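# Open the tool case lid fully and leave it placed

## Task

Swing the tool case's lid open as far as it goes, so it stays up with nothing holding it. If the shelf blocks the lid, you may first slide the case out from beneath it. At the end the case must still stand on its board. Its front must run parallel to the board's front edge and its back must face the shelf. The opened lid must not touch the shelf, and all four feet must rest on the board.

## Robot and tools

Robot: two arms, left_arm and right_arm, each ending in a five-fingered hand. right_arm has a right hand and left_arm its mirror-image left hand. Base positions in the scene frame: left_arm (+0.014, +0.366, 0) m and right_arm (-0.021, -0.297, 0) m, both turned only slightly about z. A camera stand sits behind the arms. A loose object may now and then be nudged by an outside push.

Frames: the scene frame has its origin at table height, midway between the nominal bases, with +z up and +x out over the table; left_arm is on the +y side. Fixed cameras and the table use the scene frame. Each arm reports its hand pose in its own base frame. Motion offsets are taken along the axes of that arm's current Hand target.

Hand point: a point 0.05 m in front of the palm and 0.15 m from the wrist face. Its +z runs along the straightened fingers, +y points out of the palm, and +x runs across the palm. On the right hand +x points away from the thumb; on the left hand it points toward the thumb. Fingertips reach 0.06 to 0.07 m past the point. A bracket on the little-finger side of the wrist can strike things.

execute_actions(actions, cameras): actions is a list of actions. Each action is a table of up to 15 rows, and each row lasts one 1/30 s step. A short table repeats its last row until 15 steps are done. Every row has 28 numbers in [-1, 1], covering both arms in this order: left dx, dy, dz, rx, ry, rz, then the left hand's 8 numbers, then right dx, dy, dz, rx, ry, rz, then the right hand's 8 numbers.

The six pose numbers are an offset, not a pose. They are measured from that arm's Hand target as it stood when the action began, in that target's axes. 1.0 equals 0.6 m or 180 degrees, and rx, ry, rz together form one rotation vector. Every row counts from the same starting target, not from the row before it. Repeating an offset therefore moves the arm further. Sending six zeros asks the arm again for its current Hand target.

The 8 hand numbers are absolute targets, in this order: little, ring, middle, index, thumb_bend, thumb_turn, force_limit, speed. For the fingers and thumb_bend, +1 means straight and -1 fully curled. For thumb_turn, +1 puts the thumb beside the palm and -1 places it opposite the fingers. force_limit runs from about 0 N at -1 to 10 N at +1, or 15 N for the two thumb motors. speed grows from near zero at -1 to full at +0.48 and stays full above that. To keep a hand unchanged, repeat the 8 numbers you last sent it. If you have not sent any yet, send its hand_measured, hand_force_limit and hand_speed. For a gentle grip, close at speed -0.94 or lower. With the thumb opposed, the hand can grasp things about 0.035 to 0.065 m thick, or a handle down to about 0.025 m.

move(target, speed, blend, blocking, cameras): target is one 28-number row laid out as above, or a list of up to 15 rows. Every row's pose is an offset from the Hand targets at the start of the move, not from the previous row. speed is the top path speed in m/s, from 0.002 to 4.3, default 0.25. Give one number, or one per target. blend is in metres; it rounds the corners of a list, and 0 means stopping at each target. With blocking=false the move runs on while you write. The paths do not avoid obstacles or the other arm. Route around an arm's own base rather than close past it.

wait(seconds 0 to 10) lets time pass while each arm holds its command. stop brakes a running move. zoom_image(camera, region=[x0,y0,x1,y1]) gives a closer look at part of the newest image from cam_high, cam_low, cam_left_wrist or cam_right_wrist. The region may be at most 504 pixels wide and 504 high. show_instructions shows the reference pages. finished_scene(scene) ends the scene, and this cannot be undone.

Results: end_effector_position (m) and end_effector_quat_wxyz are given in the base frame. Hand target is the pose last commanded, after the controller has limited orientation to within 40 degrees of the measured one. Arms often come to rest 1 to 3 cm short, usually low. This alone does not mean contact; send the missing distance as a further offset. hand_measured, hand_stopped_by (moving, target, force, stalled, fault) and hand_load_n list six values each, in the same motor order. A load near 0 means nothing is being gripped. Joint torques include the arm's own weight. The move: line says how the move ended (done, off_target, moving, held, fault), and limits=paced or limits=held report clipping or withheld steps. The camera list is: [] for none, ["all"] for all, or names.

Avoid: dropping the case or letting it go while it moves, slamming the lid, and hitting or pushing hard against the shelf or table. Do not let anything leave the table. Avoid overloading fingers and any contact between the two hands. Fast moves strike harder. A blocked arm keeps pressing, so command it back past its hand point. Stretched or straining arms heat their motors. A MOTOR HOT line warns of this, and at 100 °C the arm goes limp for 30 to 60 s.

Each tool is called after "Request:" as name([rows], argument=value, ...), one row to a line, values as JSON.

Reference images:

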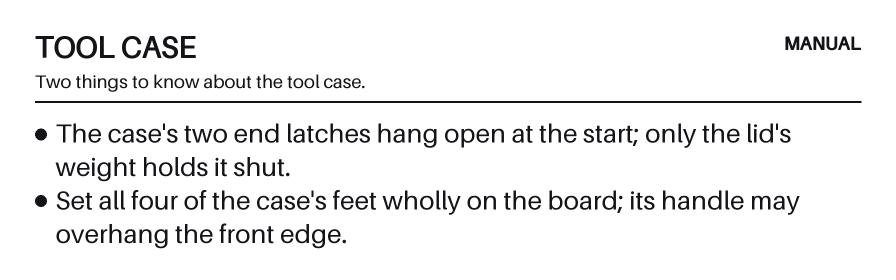

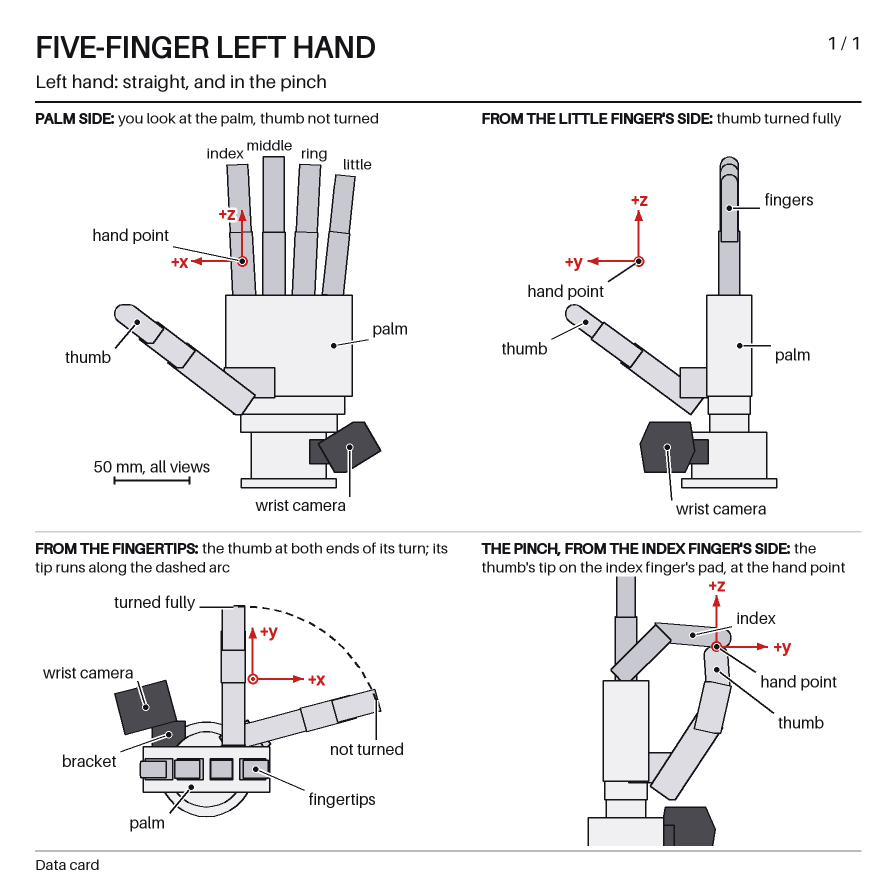

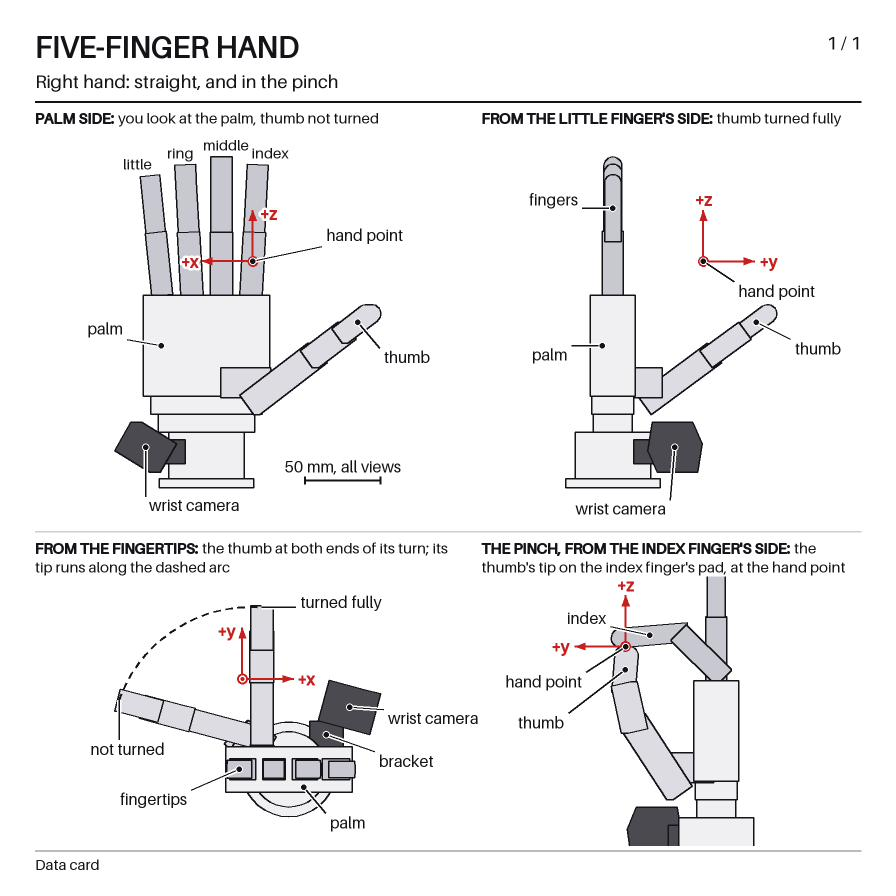

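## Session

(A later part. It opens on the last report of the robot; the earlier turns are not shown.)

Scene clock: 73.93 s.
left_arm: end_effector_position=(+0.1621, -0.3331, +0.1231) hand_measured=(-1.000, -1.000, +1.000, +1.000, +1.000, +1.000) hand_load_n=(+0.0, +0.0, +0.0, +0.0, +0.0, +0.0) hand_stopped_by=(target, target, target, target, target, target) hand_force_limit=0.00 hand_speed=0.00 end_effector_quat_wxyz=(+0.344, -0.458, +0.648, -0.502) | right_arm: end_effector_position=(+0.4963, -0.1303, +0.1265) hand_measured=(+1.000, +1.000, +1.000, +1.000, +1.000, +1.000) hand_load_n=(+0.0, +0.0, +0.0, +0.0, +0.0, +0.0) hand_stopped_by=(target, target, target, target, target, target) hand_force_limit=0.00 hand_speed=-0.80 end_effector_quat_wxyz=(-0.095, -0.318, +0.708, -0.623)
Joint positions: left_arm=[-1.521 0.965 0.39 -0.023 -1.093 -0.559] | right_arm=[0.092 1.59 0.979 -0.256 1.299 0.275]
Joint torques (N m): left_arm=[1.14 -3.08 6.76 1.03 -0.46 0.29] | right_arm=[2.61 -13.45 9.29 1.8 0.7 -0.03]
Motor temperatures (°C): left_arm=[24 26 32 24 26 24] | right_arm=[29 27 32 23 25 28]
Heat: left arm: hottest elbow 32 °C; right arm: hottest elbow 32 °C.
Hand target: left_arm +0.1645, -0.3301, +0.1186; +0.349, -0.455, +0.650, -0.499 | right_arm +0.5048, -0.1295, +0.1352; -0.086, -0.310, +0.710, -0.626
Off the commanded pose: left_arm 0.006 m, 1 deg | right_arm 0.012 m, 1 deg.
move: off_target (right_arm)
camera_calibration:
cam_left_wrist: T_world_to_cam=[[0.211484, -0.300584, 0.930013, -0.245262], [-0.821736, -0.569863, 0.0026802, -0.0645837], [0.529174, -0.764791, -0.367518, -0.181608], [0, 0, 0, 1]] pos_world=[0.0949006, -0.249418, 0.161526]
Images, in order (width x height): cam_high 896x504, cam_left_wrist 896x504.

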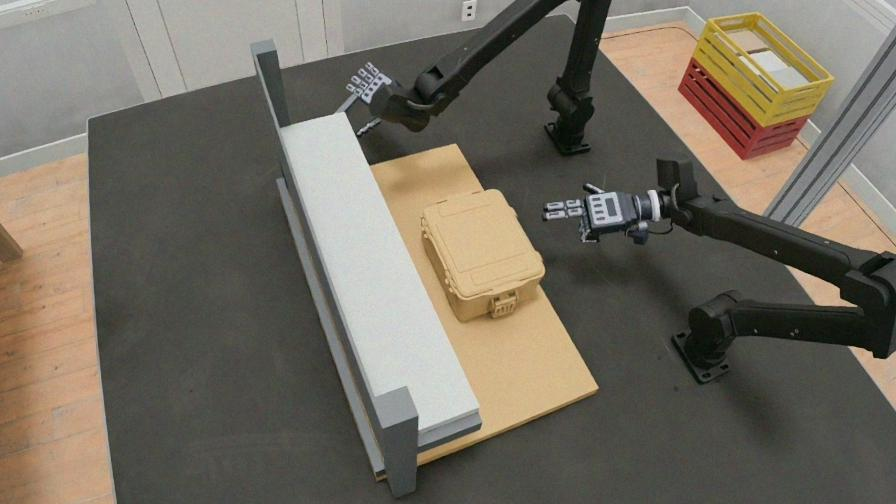

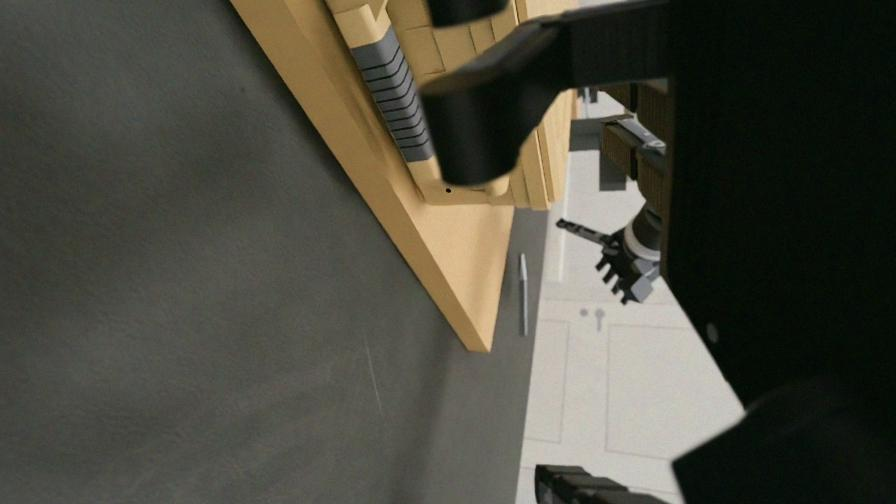

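Request:
move(target=[-0.0071,0.0931,0.0452,0,0,0, -1,-1,1,1,1,1,0,0, 0,0,0,0,0,0, 1,1,1,1,1,1,0,-0.8], speed=0.1, cameras=["cam_high","cam_left_wrist"])

Request:
zoom_image(camera="cam_left_wrist", region=[400, 0, 700, 250])

Request:
zoom_image(camera="cam_high", region=[450, 160, 650, 300])

Scene clock: 83.33 s.
left_arm: end_effector_position=(+0.1740, -0.3347, +0.0620) hand_measured=(-1.000, -1.000, +1.000, +1.000, +1.000, +1.000) hand_load_n=(+0.0, +0.0, +0.0, +0.0, +0.0, +0.0) hand_stopped_by=(target, target, target, target, target, target) hand_force_limit=0.00 hand_speed=0.00 end_effector_quat_wxyz=(+0.343, -0.458, +0.648, -0.503) | right_arm: end_effector_position=(+0.4963, -0.1303, +0.1265) hand_measured=(+1.000, +1.000, +1.000, +1.000, +1.000, +1.000) hand_load_n=(+0.0, +0.0, +0.0, +0.0, +0.0, +0.0) hand_stopped_by=(target, target, target, target, target, target) hand_force_limit=0.00 hand_speed=-0.80 end_effector_quat_wxyz=(-0.095, -0.318, +0.708, -0.623)
Joint positions: left_arm=[-1.472 1.192 0.293 0.353 -1.05 -0.503] | right_arm=[0.092 1.59 0.979 -0.256 1.299 0.275]
Joint torques (N m): left_arm=[1.32 -4.07 5.19 1.21 -0.41 0.29] | right_arm=[2.49 -13.1 9.14 1.77 0.68 0]
Heat: left arm: hottest elbow 32 °C; right arm: hottest elbow 32 °C.
Hand target: left_arm +0.1770, -0.3302, +0.0577; +0.349, -0.455, +0.650, -0.499 | right_arm +0.5048, -0.1295, +0.1352; -0.086, -0.310, +0.710, -0.626
Off the commanded pose: left_arm 0.007 m, 1 deg | right_arm 0.012 m, 1 deg.
move: off_target (right_arm)
camera_calibration:
cam_left_wrist: T_world_to_cam=[[0.211366, -0.298837, 0.930602, -0.190819], [-0.822665, -0.56851, 0.00428911, -0.0550785], [0.527775, -0.766481, -0.366006, -0.211983], [0, 0, 0, 1]] pos_world=[0.106901, -0.250818, 0.100225]
Images, in order (width x height): cam_high 896x504, cam_left_wrist 896x504.

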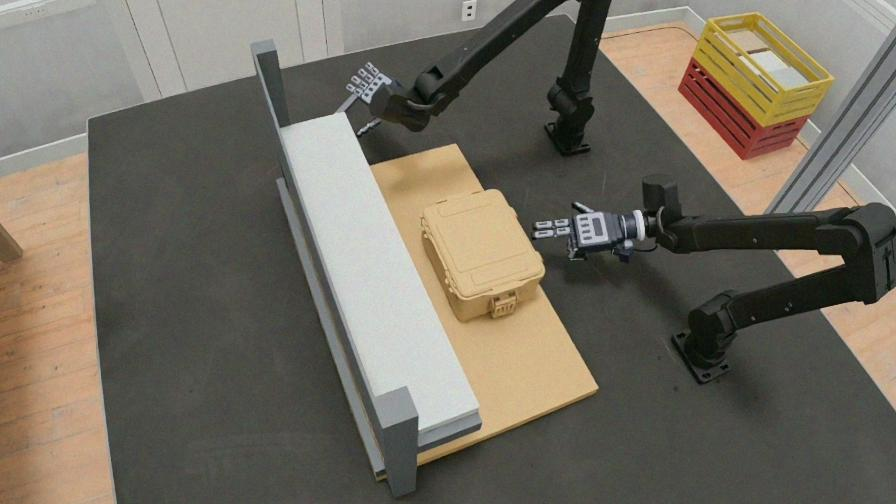

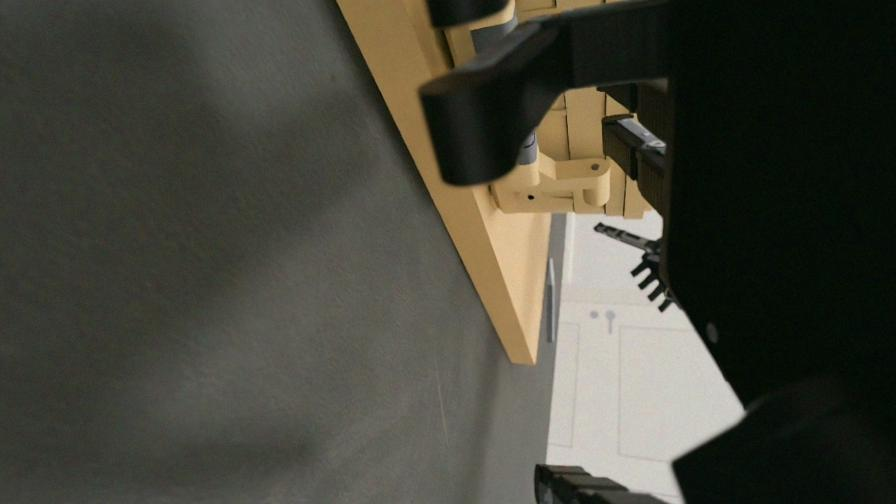

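Scaled by 1.680 from the camera's 896x504 image, which has a finer 1280x720 frame.

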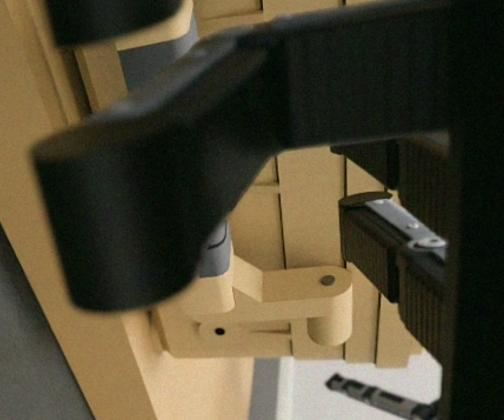

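Scaled by 2.520 from the camera's 896x504 image, which has a finer 1280x720 frame.

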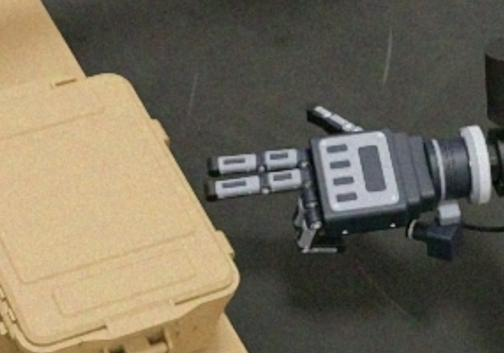

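Request:
move([
  [-0.0125,-0.0089,0.0333,0,0,0, -1,-1,1,1,1,1,0,0, 0,0,0,0,0,0, 1,1,1,1,1,1,0,-0.8],
], speed=0.05, cameras=["cam_high","cam_left_wrist"])

Request:
zoom_image(camera="cam_left_wrist", region=[400, 0, 700, 250])

Request:
zoom_image(camera="cam_high", region=[450, 160, 650, 300])

Scene clock: 85.83 s.
left_arm: end_effector_position=(+0.1946, -0.3352, +0.0616) hand_measured=(-1.000, -1.000, +1.000, +1.000, +1.000, +1.000) hand_load_n=(+0.0, +0.0, +0.0, -0.5, +0.0, -0.5) hand_stopped_by=(target, target, target, target, target, target) hand_force_limit=0.00 hand_speed=0.00 end_effector_quat_wxyz=(+0.342, -0.456, +0.649, -0.503) | right_arm: end_effector_position=(+0.4963, -0.1303, +0.1265) hand_measured=(+1.000, +1.000, +1.000, +1.000, +1.000, +1.000) hand_load_n=(+0.0, +0.0, +0.0, +0.0, +0.0, +0.0) hand_stopped_by=(target, target, target, target, target, target) hand_force_limit=0.00 hand_speed=-0.80 end_effector_quat_wxyz=(-0.095, -0.318, +0.708, -0.623)
Joint positions: left_arm=[-1.388 1.215 0.289 0.448 -0.973 -0.421] | right_arm=[0.092 1.59 0.979 -0.256 1.299 0.275]
Joint torques (N m): left_arm=[1.61 -4.13 5.23 1.1 -0.38 0.32] | right_arm=[2.2 -13.45 9.26 1.63 0.7 -0.01]
Heat: left arm: hottest elbow 31 °C; right arm: hottest elbow 32 °C.
Hand target: left_arm +0.1991, -0.3302, +0.0577; +0.349, -0.455, +0.650, -0.499 | right_arm +0.5048, -0.1295, +0.1352; -0.086, -0.310, +0.710, -0.626
Off the commanded pose: left_arm 0.008 m, 1 deg | right_arm 0.012 m, 1 deg.
move: off_target (right_arm)
camera_calibration:
cam_left_wrist: T_world_to_cam=[[0.21054, -0.301017, 0.930087, -0.195458], [-0.825316, -0.564656, 0.00407581, -0.036642], [0.523952, -0.768474, -0.367317, -0.223286], [0, 0, 0, 1]] pos_world=[0.127902, -0.251116, 0.0999258]
Images, in order (width x height): cam_high 896x504, cam_left_wrist 896x504.

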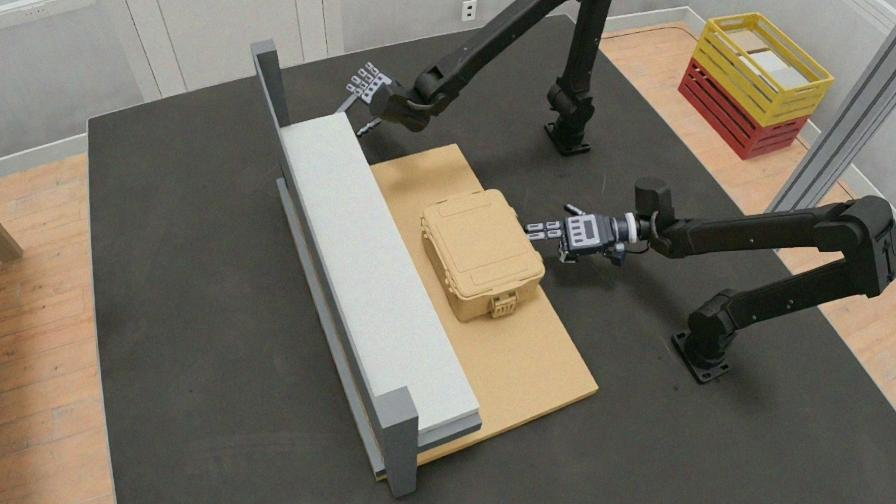

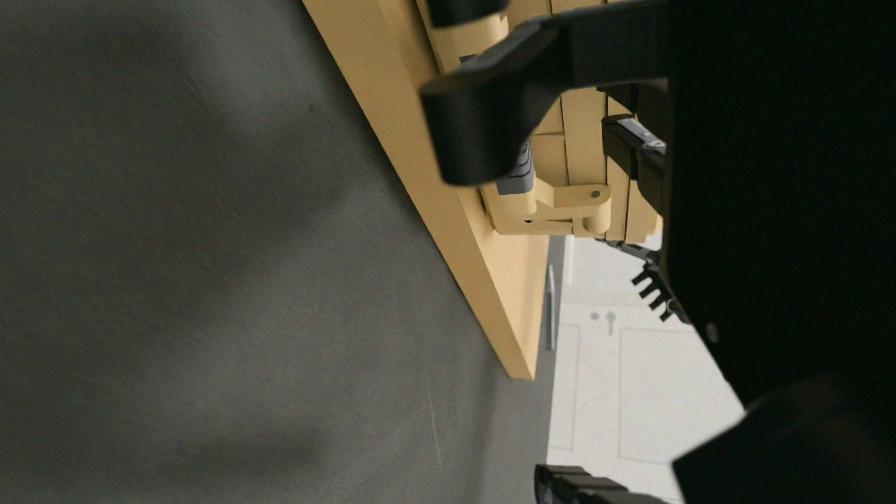

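Scaled by 1.680 from the camera's 896x504 image, which has a finer 1280x720 frame.

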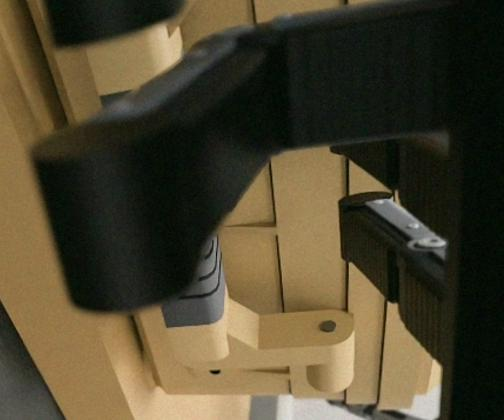

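Scaled by 2.520 from the camera's 896x504 image, which has a finer 1280x720 frame.

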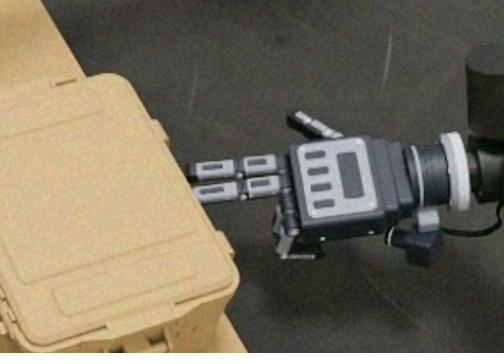

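Request:
move([
  [-0.0046,-0.0032,0.0121,0,0,0, -1,-1,1,1,1,1,0,0, 0,0,0,0,0,0, 1,1,1,1,1,1,0,-0.8],
  [-0.0068,-0.0532,0.0052,0,0,0, -1,-1,1,1,1,1,0,0, 0,0,0,0,0,0, 1,1,1,1,1,1,0,-0.8],
], speed=0.05, cameras=["cam_high","cam_left_wrist"])

Request:
zoom_image(camera="cam_left_wrist", region=[400, 0, 700, 250])

Request:
zoom_image(camera="cam_high", region=[400, 160, 600, 340])

Scene clock: 88.63 s.
left_arm: end_effector_position=(+0.1965, -0.3261, +0.0697) hand_measured=(-1.000, -1.000, +1.000, +1.000, +1.000, +1.000) hand_load_n=(+0.5, +0.0, -2.0, +0.0, +0.0, +0.0) hand_stopped_by=(target, target, target, target, target, target) hand_force_limit=0.00 hand_speed=0.00 end_effector_quat_wxyz=(+0.338, -0.444, +0.668, -0.492) | right_arm: end_effector_position=(+0.4963, -0.1303, +0.1265) hand_measured=(+1.000, +1.000, +1.000, +1.000, +1.000, +1.000) hand_load_n=(+0.0, +0.0, +0.0, +0.0, +0.0, -0.5) hand_stopped_by=(target, target, target, target, target, target) hand_force_limit=0.00 hand_speed=-0.80 end_effector_quat_wxyz=(-0.095, -0.318, +0.708, -0.623)
Joint positions: left_arm=[-1.355 1.122 0.288 0.347 -0.913 -0.382] | right_arm=[0.092 1.59 0.979 -0.256 1.299 0.275]
Joint torques (N m): left_arm=[2.73 -5.83 8.91 0.44 -1.05 0.28] | right_arm=[2.02 -13.33 9.31 1.66 0.69 0.01]
Heat: left arm: hottest elbow 31 °C; right arm: hottest elbow 32 °C.
Hand target: left_arm +0.2110, -0.3300, +0.0876; +0.349, -0.455, +0.650, -0.499 | right_arm +0.5048, -0.1295, +0.1352; -0.086, -0.310, +0.710, -0.626
Off the commanded pose: left_arm 0.024 m, 3 deg | right_arm 0.012 m, 1 deg.
move: off_target (left_arm, right_arm)
camera_calibration:
cam_left_wrist: T_world_to_cam=[[0.214746, -0.343183, 0.914391, -0.214183], [-0.842042, -0.539392, -0.00468633, -0.0176553], [0.494823, -0.768949, -0.404806, -0.206087], [0, 0, 0, 1]] pos_world=[0.133105, -0.241497, 0.112339]
Images, in order (width x height): cam_high 896x504, cam_left_wrist 896x504.

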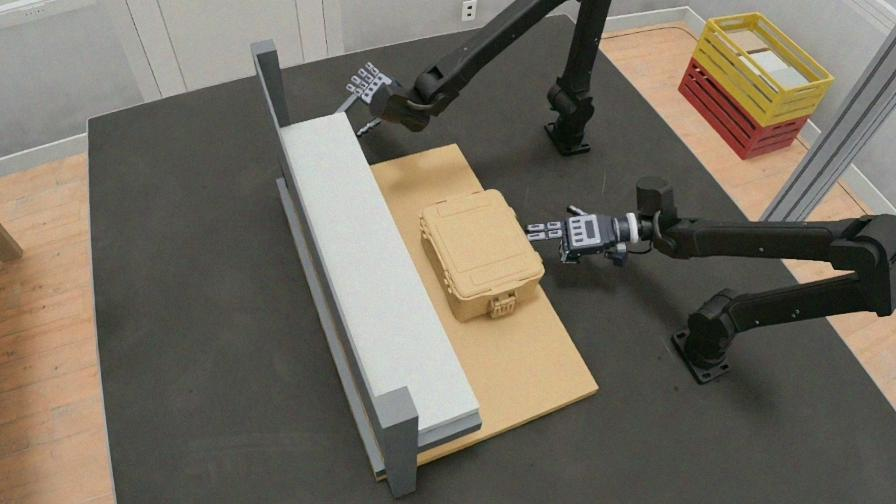

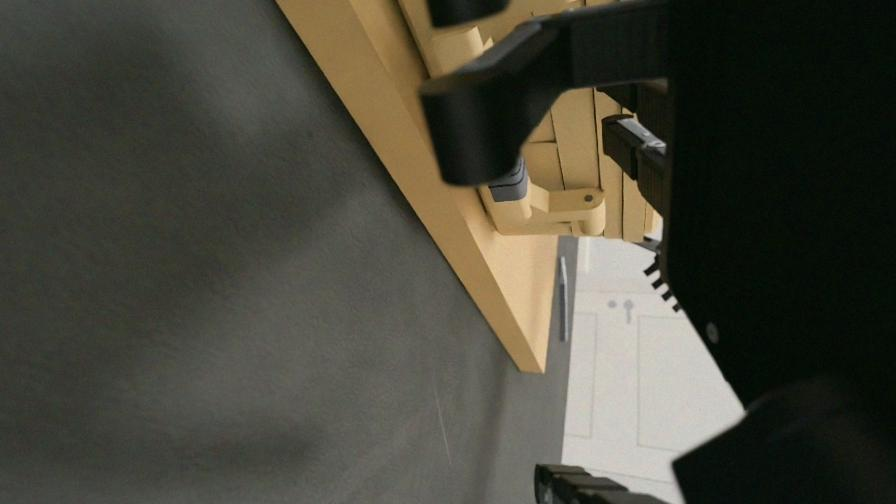

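Scaled by 1.680 from the camera's 896x504 image, which has a finer 1280x720 frame.

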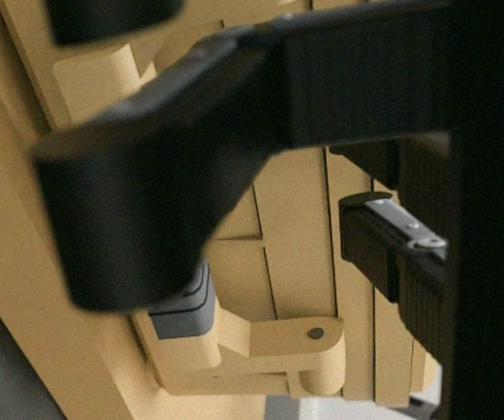

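Scaled by 2.520 from the camera's 896x504 image, which has a finer 1280x720 frame.

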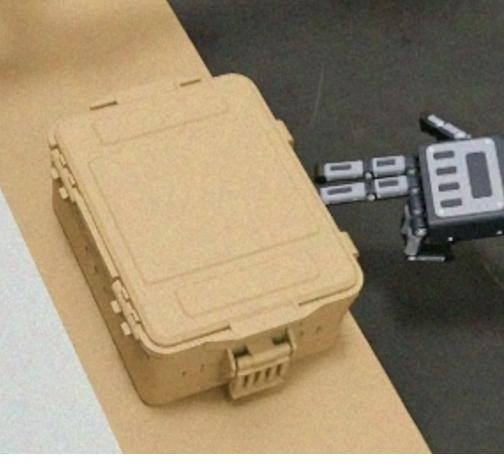

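Request:
move(target=[0,-0.0322,-0.0086,0,0,0, -1,-1,1,1,1,1,0,0, 0,0,0,0,0,0, 1,1,1,1,1,1,0,-0.8], speed=0.05, cameras=["cam_high","cam_left_wrist","cam_low"])

Request:
zoom_image(camera="cam_left_wrist", region=[400, 0, 700, 250])

Request:
zoom_image(camera="cam_high", region=[400, 160, 600, 340])

Scene clock: 91.27 s.
left_arm: end_effector_position=(+0.1977, -0.3125, +0.0773) hand_measured=(-1.000, -1.000, +1.000, +1.000, +1.000, +1.000) hand_load_n=(+0.0, +0.0, -1.0, +0.0, +0.0, -0.5) hand_stopped_by=(target, target, target, target, target, target) hand_force_limit=0.00 hand_speed=0.00 end_effector_quat_wxyz=(+0.347, -0.444, +0.672, -0.481) | right_arm: end_effector_position=(+0.4963, -0.1303, +0.1265) hand_measured=(+1.000, +1.000, +1.000, +1.000, +1.000, +1.000) hand_load_n=(+0.0, +0.0, +0.0, +0.0, +0.0, +0.0) hand_stopped_by=(target, target, target, target, target, target) hand_force_limit=0.00 hand_speed=-0.80 end_effector_quat_wxyz=(-0.095, -0.318, +0.708, -0.623)
Joint positions: left_arm=[-1.346 1.043 0.288 0.242 -0.919 -0.38] | right_arm=[0.092 1.59 0.979 -0.256 1.299 0.275]
Joint torques (N m): left_arm=[1.9 -4.72 11.7 0.73 -0.87 0.26] | right_arm=[2.26 -13.57 9.18 1.77 0.68 -0.01]
Heat: left arm: hottest elbow 31 °C; right arm: hottest elbow 32 °C.
Hand target: left_arm +0.2111, -0.3301, +0.1076; +0.349, -0.455, +0.650, -0.499 | right_arm +0.5048, -0.1295, +0.1352; -0.086, -0.310, +0.710, -0.626
Off the commanded pose: left_arm 0.038 m, 4 deg | right_arm 0.012 m, 1 deg.
move: off_target (left_arm, right_arm)
camera_calibration:
cam_left_wrist: T_world_to_cam=[[0.221528, -0.364369, 0.904522, -0.223886], [-0.834797, -0.550288, -0.0172209, -0.0132636], [0.504023, -0.751278, -0.426078, -0.187843], [0, 0, 0, 1]] pos_world=[0.133202, -0.229998, 0.122246]
Images, in order (width x height): cam_high 896x504, cam_low 896x504, cam_left_wrist 896x504.

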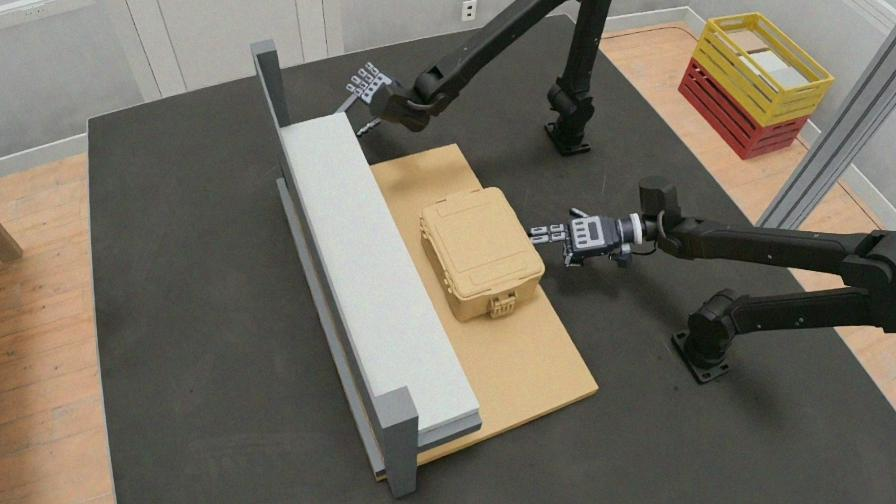

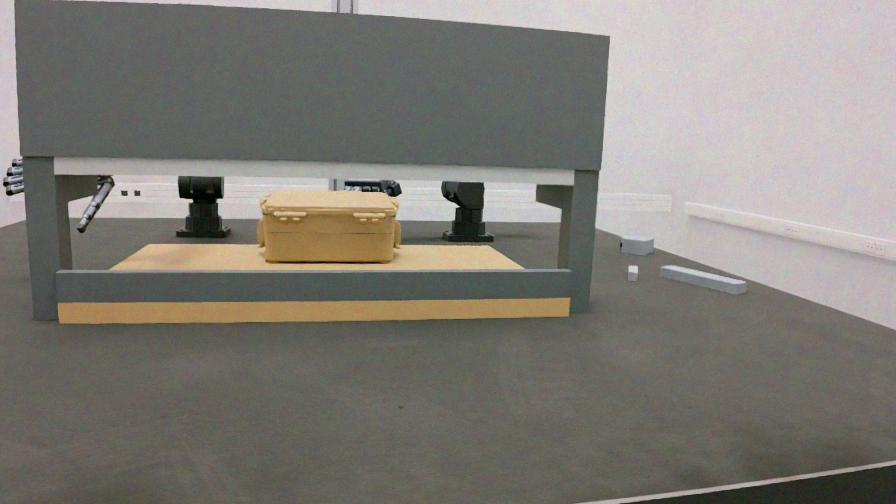

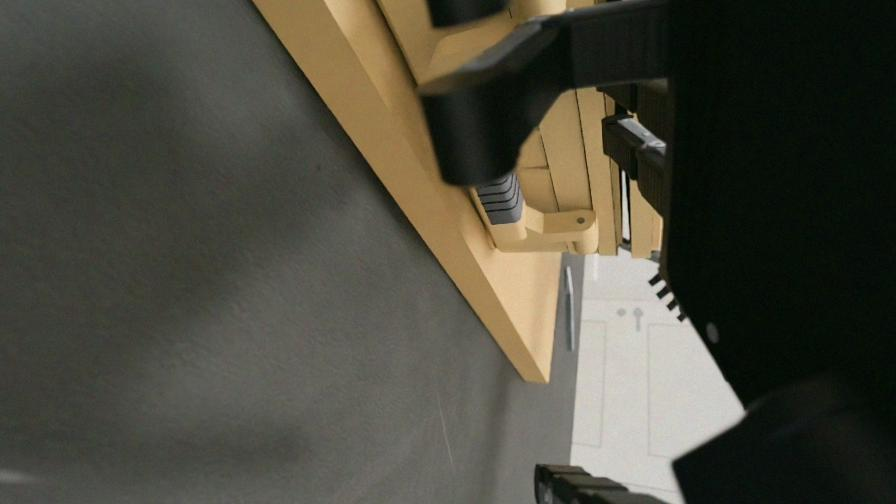

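Scaled by 1.680 from the camera's 896x504 image, which has a finer 1280x720 frame.

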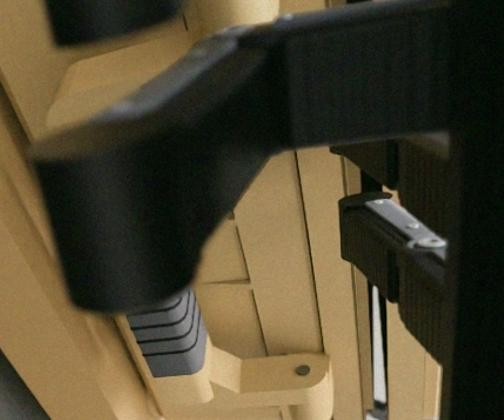

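Scaled by 2.520 from the camera's 896x504 image, which has a finer 1280x720 frame.

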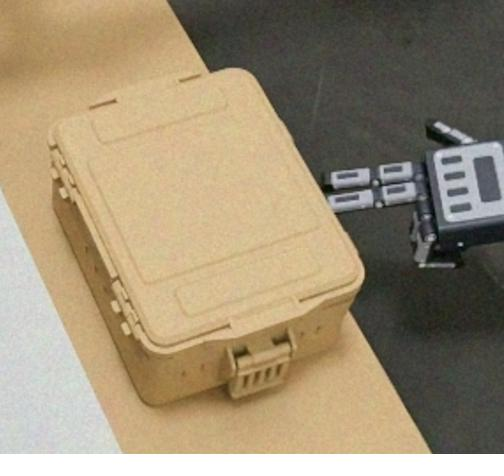

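Request:
move([
  [-0.0143,-0.0697,0.0219,0,0,0, -1,-1,1,1,1,1,0,0, 0,0,0,0,0,0, 1,1,1,1,1,1,0,-0.8],
  [-0.0228,-0.145,0.026,0,0,0, -1,-1,1,1,1,1,0,0, 0,0,0,0,0,0, 1,1,1,1,1,1,0,-0.8],
], speed=0.06, blend=0.01, cameras=["cam_high","cam_left_wrist","cam_low"])

Request:
zoom_image(camera="cam_high", region=[400, 160, 600, 340])

Scene clock: 95.03 s.
left_arm: end_effector_position=(+0.2388, -0.3118, +0.1461) hand_measured=(-1.000, -1.000, +1.000, +1.000, +1.000, +1.000) hand_load_n=(+0.0, +0.0, -1.0, +0.0, +0.0, -0.5) hand_stopped_by=(target, target, target, target, target, target) hand_force_limit=0.00 hand_speed=0.00 end_effector_quat_wxyz=(+0.350, -0.451, +0.671, -0.472) | right_arm: end_effector_position=(+0.4963, -0.1303, +0.1265) hand_measured=(+1.000, +1.000, +1.000, +1.000, +1.000, +1.000) hand_load_n=(+0.0, +0.0, +0.0, +0.0, +0.0, +0.0) hand_stopped_by=(target, target, target, target, target, target) hand_force_limit=0.00 hand_speed=-0.80 end_effector_quat_wxyz=(-0.095, -0.318, +0.708, -0.623)
Joint positions: left_arm=[-1.189 0.903 0.434 0.012 -0.795 -0.291] | right_arm=[0.092 1.59 0.979 -0.256 1.299 0.275]
Joint torques (N m): left_arm=[1.26 -4.48 14.13 0.5 -0.38 0.3] | right_arm=[2.14 -13.04 9.16 1.65 0.66 0]
Heat: left arm: hottest elbow 32 °C; right arm: hottest elbow 33 °C.
Hand target: left_arm +0.2511, -0.3300, +0.1876; +0.349, -0.455, +0.650, -0.499 | right_arm +0.5048, -0.1295, +0.1352; -0.086, -0.310, +0.710, -0.626
Off the commanded pose: left_arm 0.047 m, 4 deg | right_arm 0.012 m, 1 deg.
move: off_target (left_arm, right_arm)
camera_calibration:
cam_left_wrist: T_world_to_cam=[[0.237143, -0.368056, 0.899054, -0.299095], [-0.823595, -0.566983, -0.0148729, 0.0144479], [0.515222, -0.736929, -0.437586, -0.175204], [0, 0, 0, 1]] pos_world=[0.173096, -0.231005, 0.192451]
Images, in order (width x height): cam_high 896x504, cam_low 896x504, cam_left_wrist 896x504.

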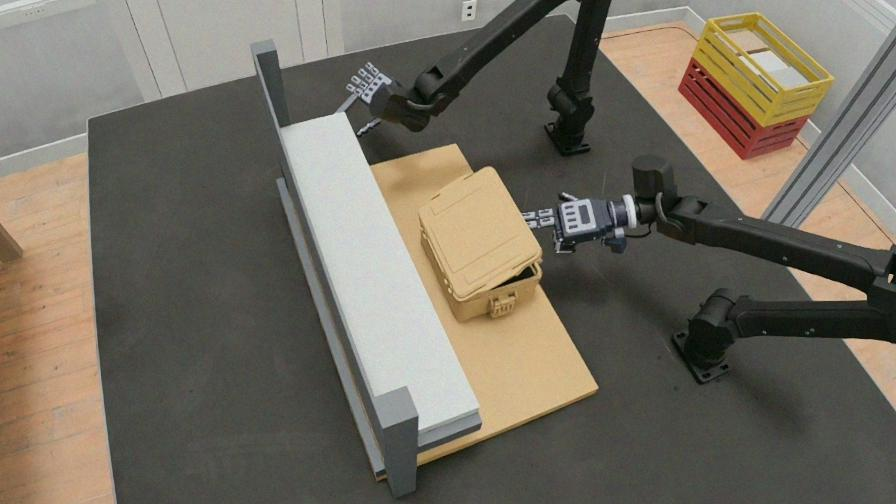

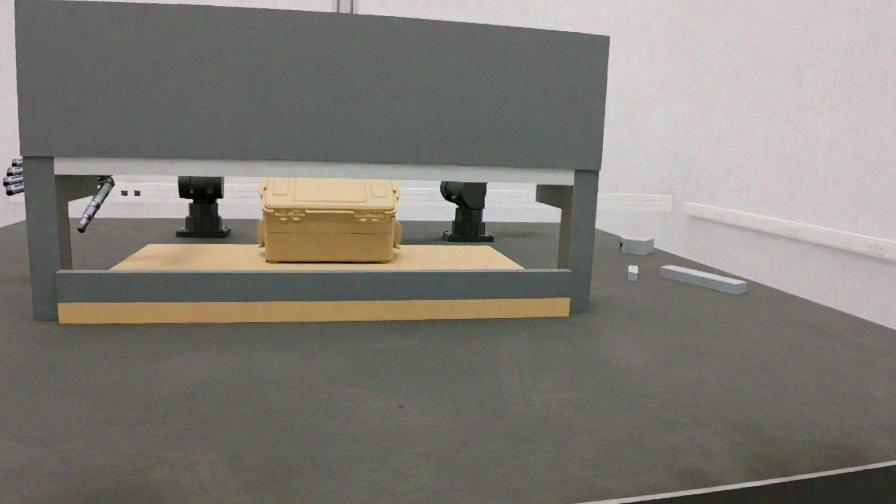

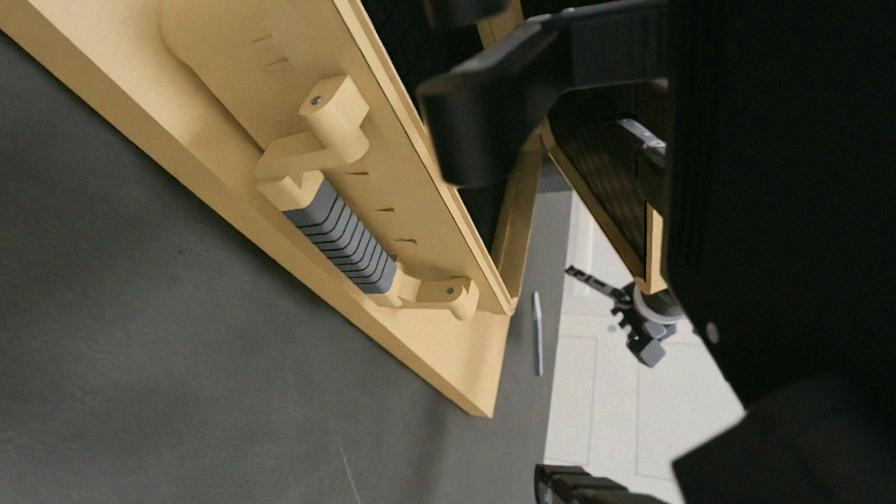

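Scaled by 2.520 from the camera's 896x504 image, which has a finer 1280x720 frame.

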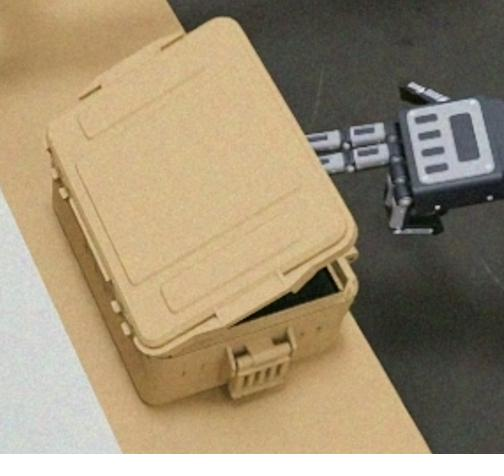

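Request:
move([
  [-0.0143,-0.0633,0.0237,0,0,0, -1,-1,1,1,1,1,0,0, 0,0,0,0,0,0, 1,1,1,1,1,1,0,-0.8],
  [-0.0325,-0.1165,0.0612,0,0,0, -1,-1,1,1,1,1,0,0, 0,0,0,0,0,0, 1,1,1,1,1,1,0,-0.8],
  [-0.0542,-0.1577,0.1117,0,0,0, -1,-1,1,1,1,1,0,0, 0,0,0,0,0,0, 1,1,1,1,1,1,0,-0.8],
], speed=0.08, blend=0.01, cameras=["cam_high","cam_left_wrist","cam_low"])

Scene clock: 98.70 s.
left_arm: end_effector_position=(+0.3304, -0.3178, +0.2249) hand_measured=(-1.000, -1.000, +1.000, +1.000, +1.000, +1.000) hand_load_n=(+0.0, +0.0, +0.0, +0.0, +0.0, +0.0) hand_stopped_by=(target, target, target, target, target, target) hand_force_limit=0.00 hand_speed=0.00 end_effector_quat_wxyz=(+0.343, -0.459, +0.666, -0.477) | right_arm: end_effector_position=(+0.4963, -0.1303, +0.1265) hand_measured=(+1.000, +1.000, +1.000, +1.000, +1.000, +1.000) hand_load_n=(+0.0, +0.0, +0.0, +0.0, +0.0, +0.0) hand_stopped_by=(target, target, target, target, target, target) hand_force_limit=0.00 hand_speed=-0.80 end_effector_quat_wxyz=(-0.095, -0.318, +0.708, -0.623)
Joint positions: left_arm=[-0.902 0.968 0.672 -0.069 -0.527 -0.171] | right_arm=[0.092 1.59 0.979 -0.256 1.299 0.275]
Joint torques (N m): left_arm=[1.26 -4.48 14.56 0.98 -0.12 0.28] | right_arm=[2.26 -13.1 9.2 1.7 0.68 -0.01]
Heat: left arm: hottest elbow 33 °C; right arm: hottest elbow 33 °C.
Hand target: left_arm +0.3462, -0.3300, +0.2616; +0.349, -0.455, +0.650, -0.499 | right_arm +0.5048, -0.1295, +0.1352; -0.086, -0.310, +0.710, -0.626
Off the commanded pose: left_arm 0.042 m, 3 deg | right_arm 0.012 m, 1 deg.
move: off_target (left_arm, right_arm)
camera_calibration:
cam_left_wrist: T_world_to_cam=[[0.246585, -0.344947, 0.905653, -0.391106], [-0.821435, -0.570266, 0.00645075, 0.0810429], [0.514238, -0.745525, -0.423971, -0.197733], [0, 0, 0, 1]] pos_world=[0.264694, -0.23611, 0.26985]
Images, in order (width x height): cam_high 896x504, cam_low 896x504, cam_left_wrist 896x504.

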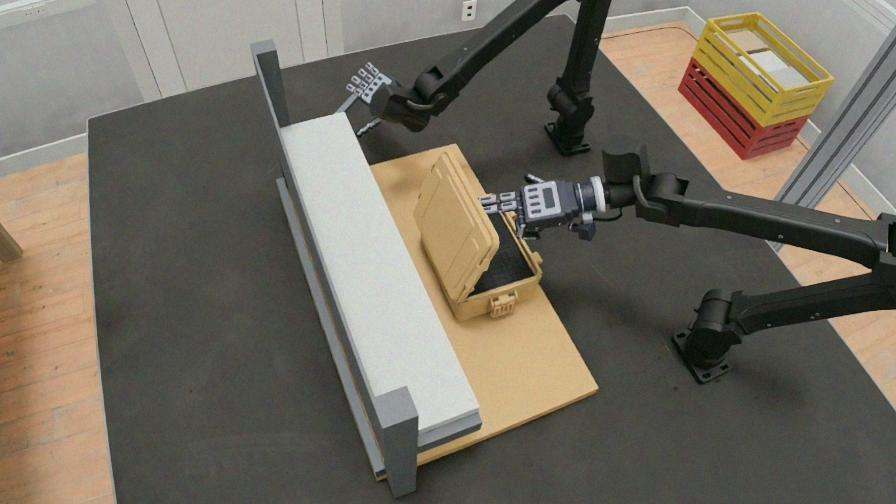

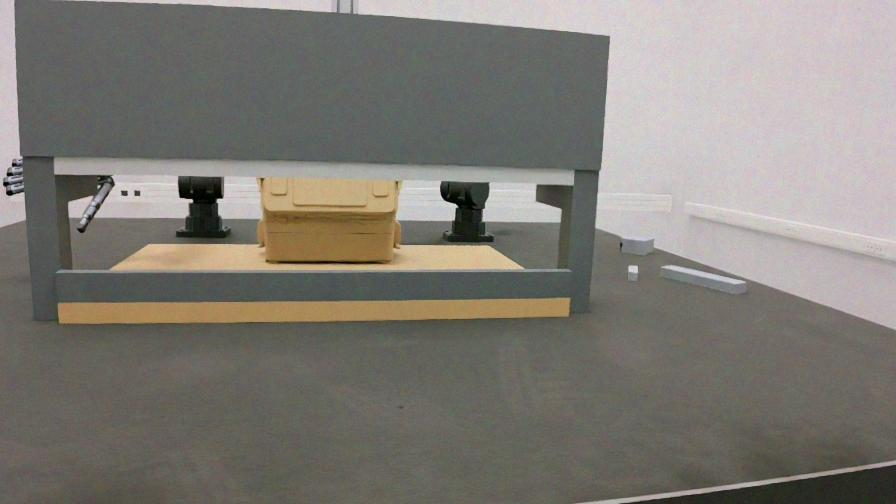

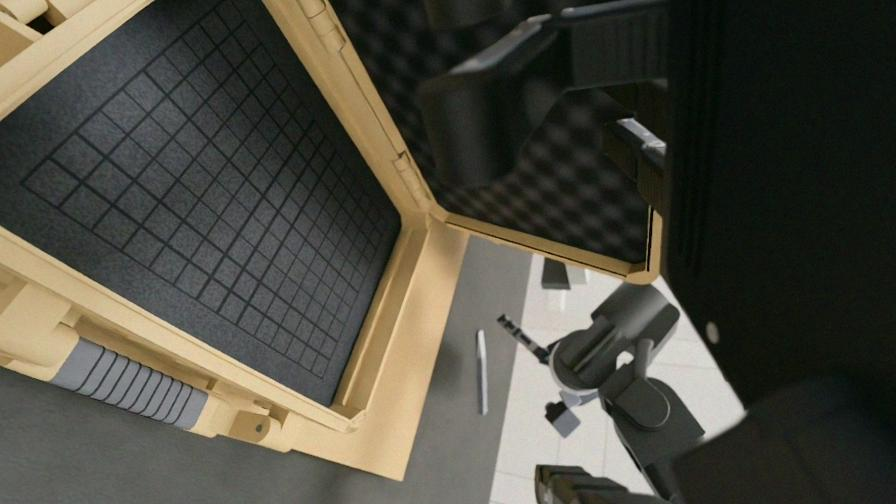

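Request:
move(target=[-0.025,-0.0243,0.0648,0,0,0, -1,-1,1,1,1,1,0,0, 0,0,0,0,0,0, 1,1,1,1,1,1,0,-0.8], speed=0.06, cameras=["cam_high","cam_left_wrist","cam_low"])

Request:
zoom_image(camera="cam_high", region=[380, 120, 580, 340])

Scene clock: 100.90 s.
left_arm: end_effector_position=(+0.3711, -0.3178, +0.2273) hand_measured=(-1.000, -1.000, +1.000, +1.000, +1.000, +1.000) hand_load_n=(+0.0, +0.0, +0.0, +0.5, +0.0, +0.0) hand_stopped_by=(target, target, target, target, target, target) hand_force_limit=0.00 hand_speed=0.00 end_effector_quat_wxyz=(+0.339, -0.462, +0.669, -0.473) | right_arm: end_effector_position=(+0.4963, -0.1303, +0.1265) hand_measured=(+1.000, +1.000, +1.000, +1.000, +1.000, +1.000) hand_load_n=(+0.0, +0.0, +0.0, +0.0, +0.0, +0.0) hand_stopped_by=(target, target, target, target, target, target) hand_force_limit=0.00 hand_speed=-0.80 end_effector_quat_wxyz=(-0.095, -0.318, +0.708, -0.623)
Joint positions: left_arm=[-0.801 1.054 0.736 -0.044 -0.43 -0.138] | right_arm=[0.092 1.59 0.979 -0.256 1.299 0.275]
Joint torques (N m): left_arm=[1.2 -5.6 14.16 1.74 -0.12 0.33] | right_arm=[2.32 -13.27 9.21 1.68 0.69 -0.01]
Heat: left arm: hottest elbow 33 °C; right arm: hottest elbow 33 °C.
Hand target: left_arm +0.3901, -0.3300, +0.2657; +0.349, -0.455, +0.650, -0.499 | right_arm +0.5048, -0.1295, +0.1352; -0.086, -0.310, +0.710, -0.626
Off the commanded pose: left_arm 0.044 m, 4 deg | right_arm 0.012 m, 1 deg.
move: off_target (left_arm, right_arm)
camera_calibration:
cam_left_wrist: T_world_to_cam=[[0.258748, -0.348775, 0.90078, -0.407944], [-0.821388, -0.570168, 0.015178, 0.112534], [0.508303, -0.743817, -0.43401, -0.212676], [0, 0, 0, 1]] pos_world=[0.306092, -0.236309, 0.273456]
Images, in order (width x height): cam_high 896x504, cam_low 896x504, cam_left_wrist 896x504.

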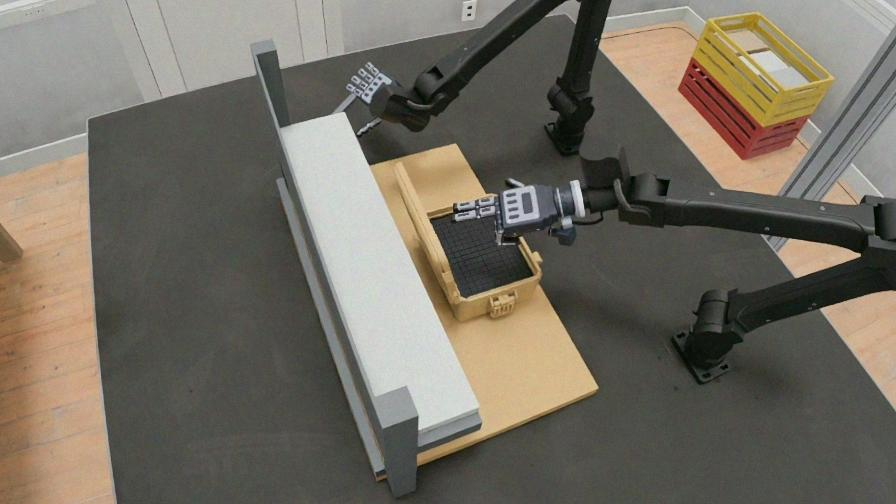

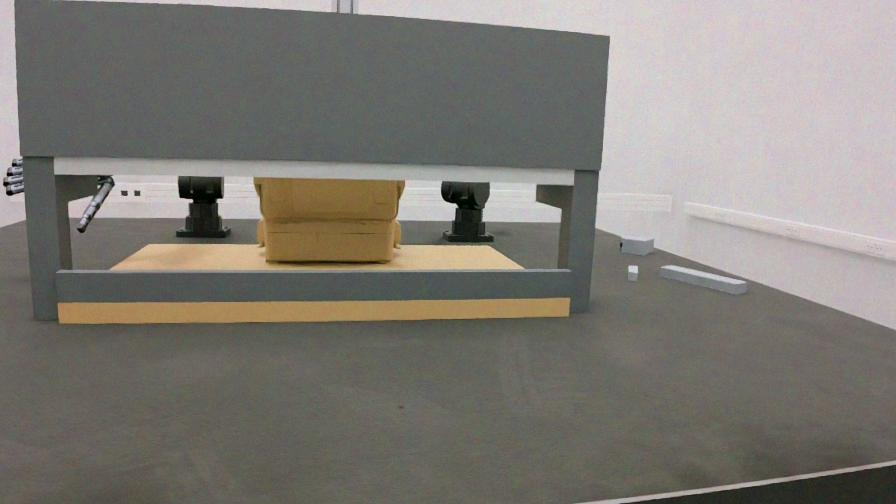

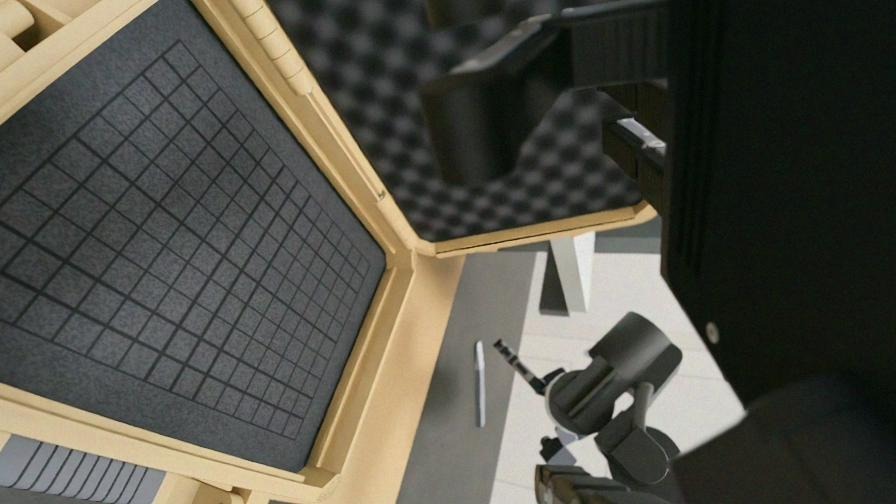

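Scaled by 2.291 from the camera's 896x504 image, which has a finer 1280x720 frame.

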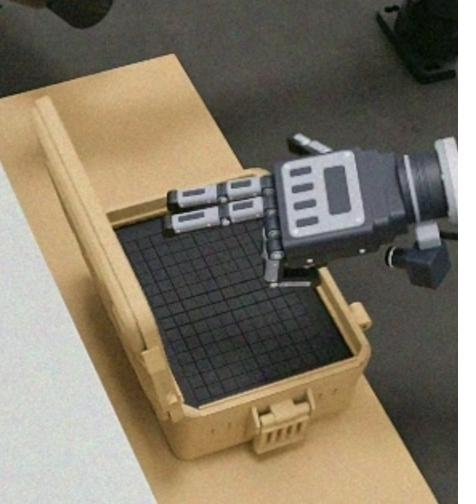

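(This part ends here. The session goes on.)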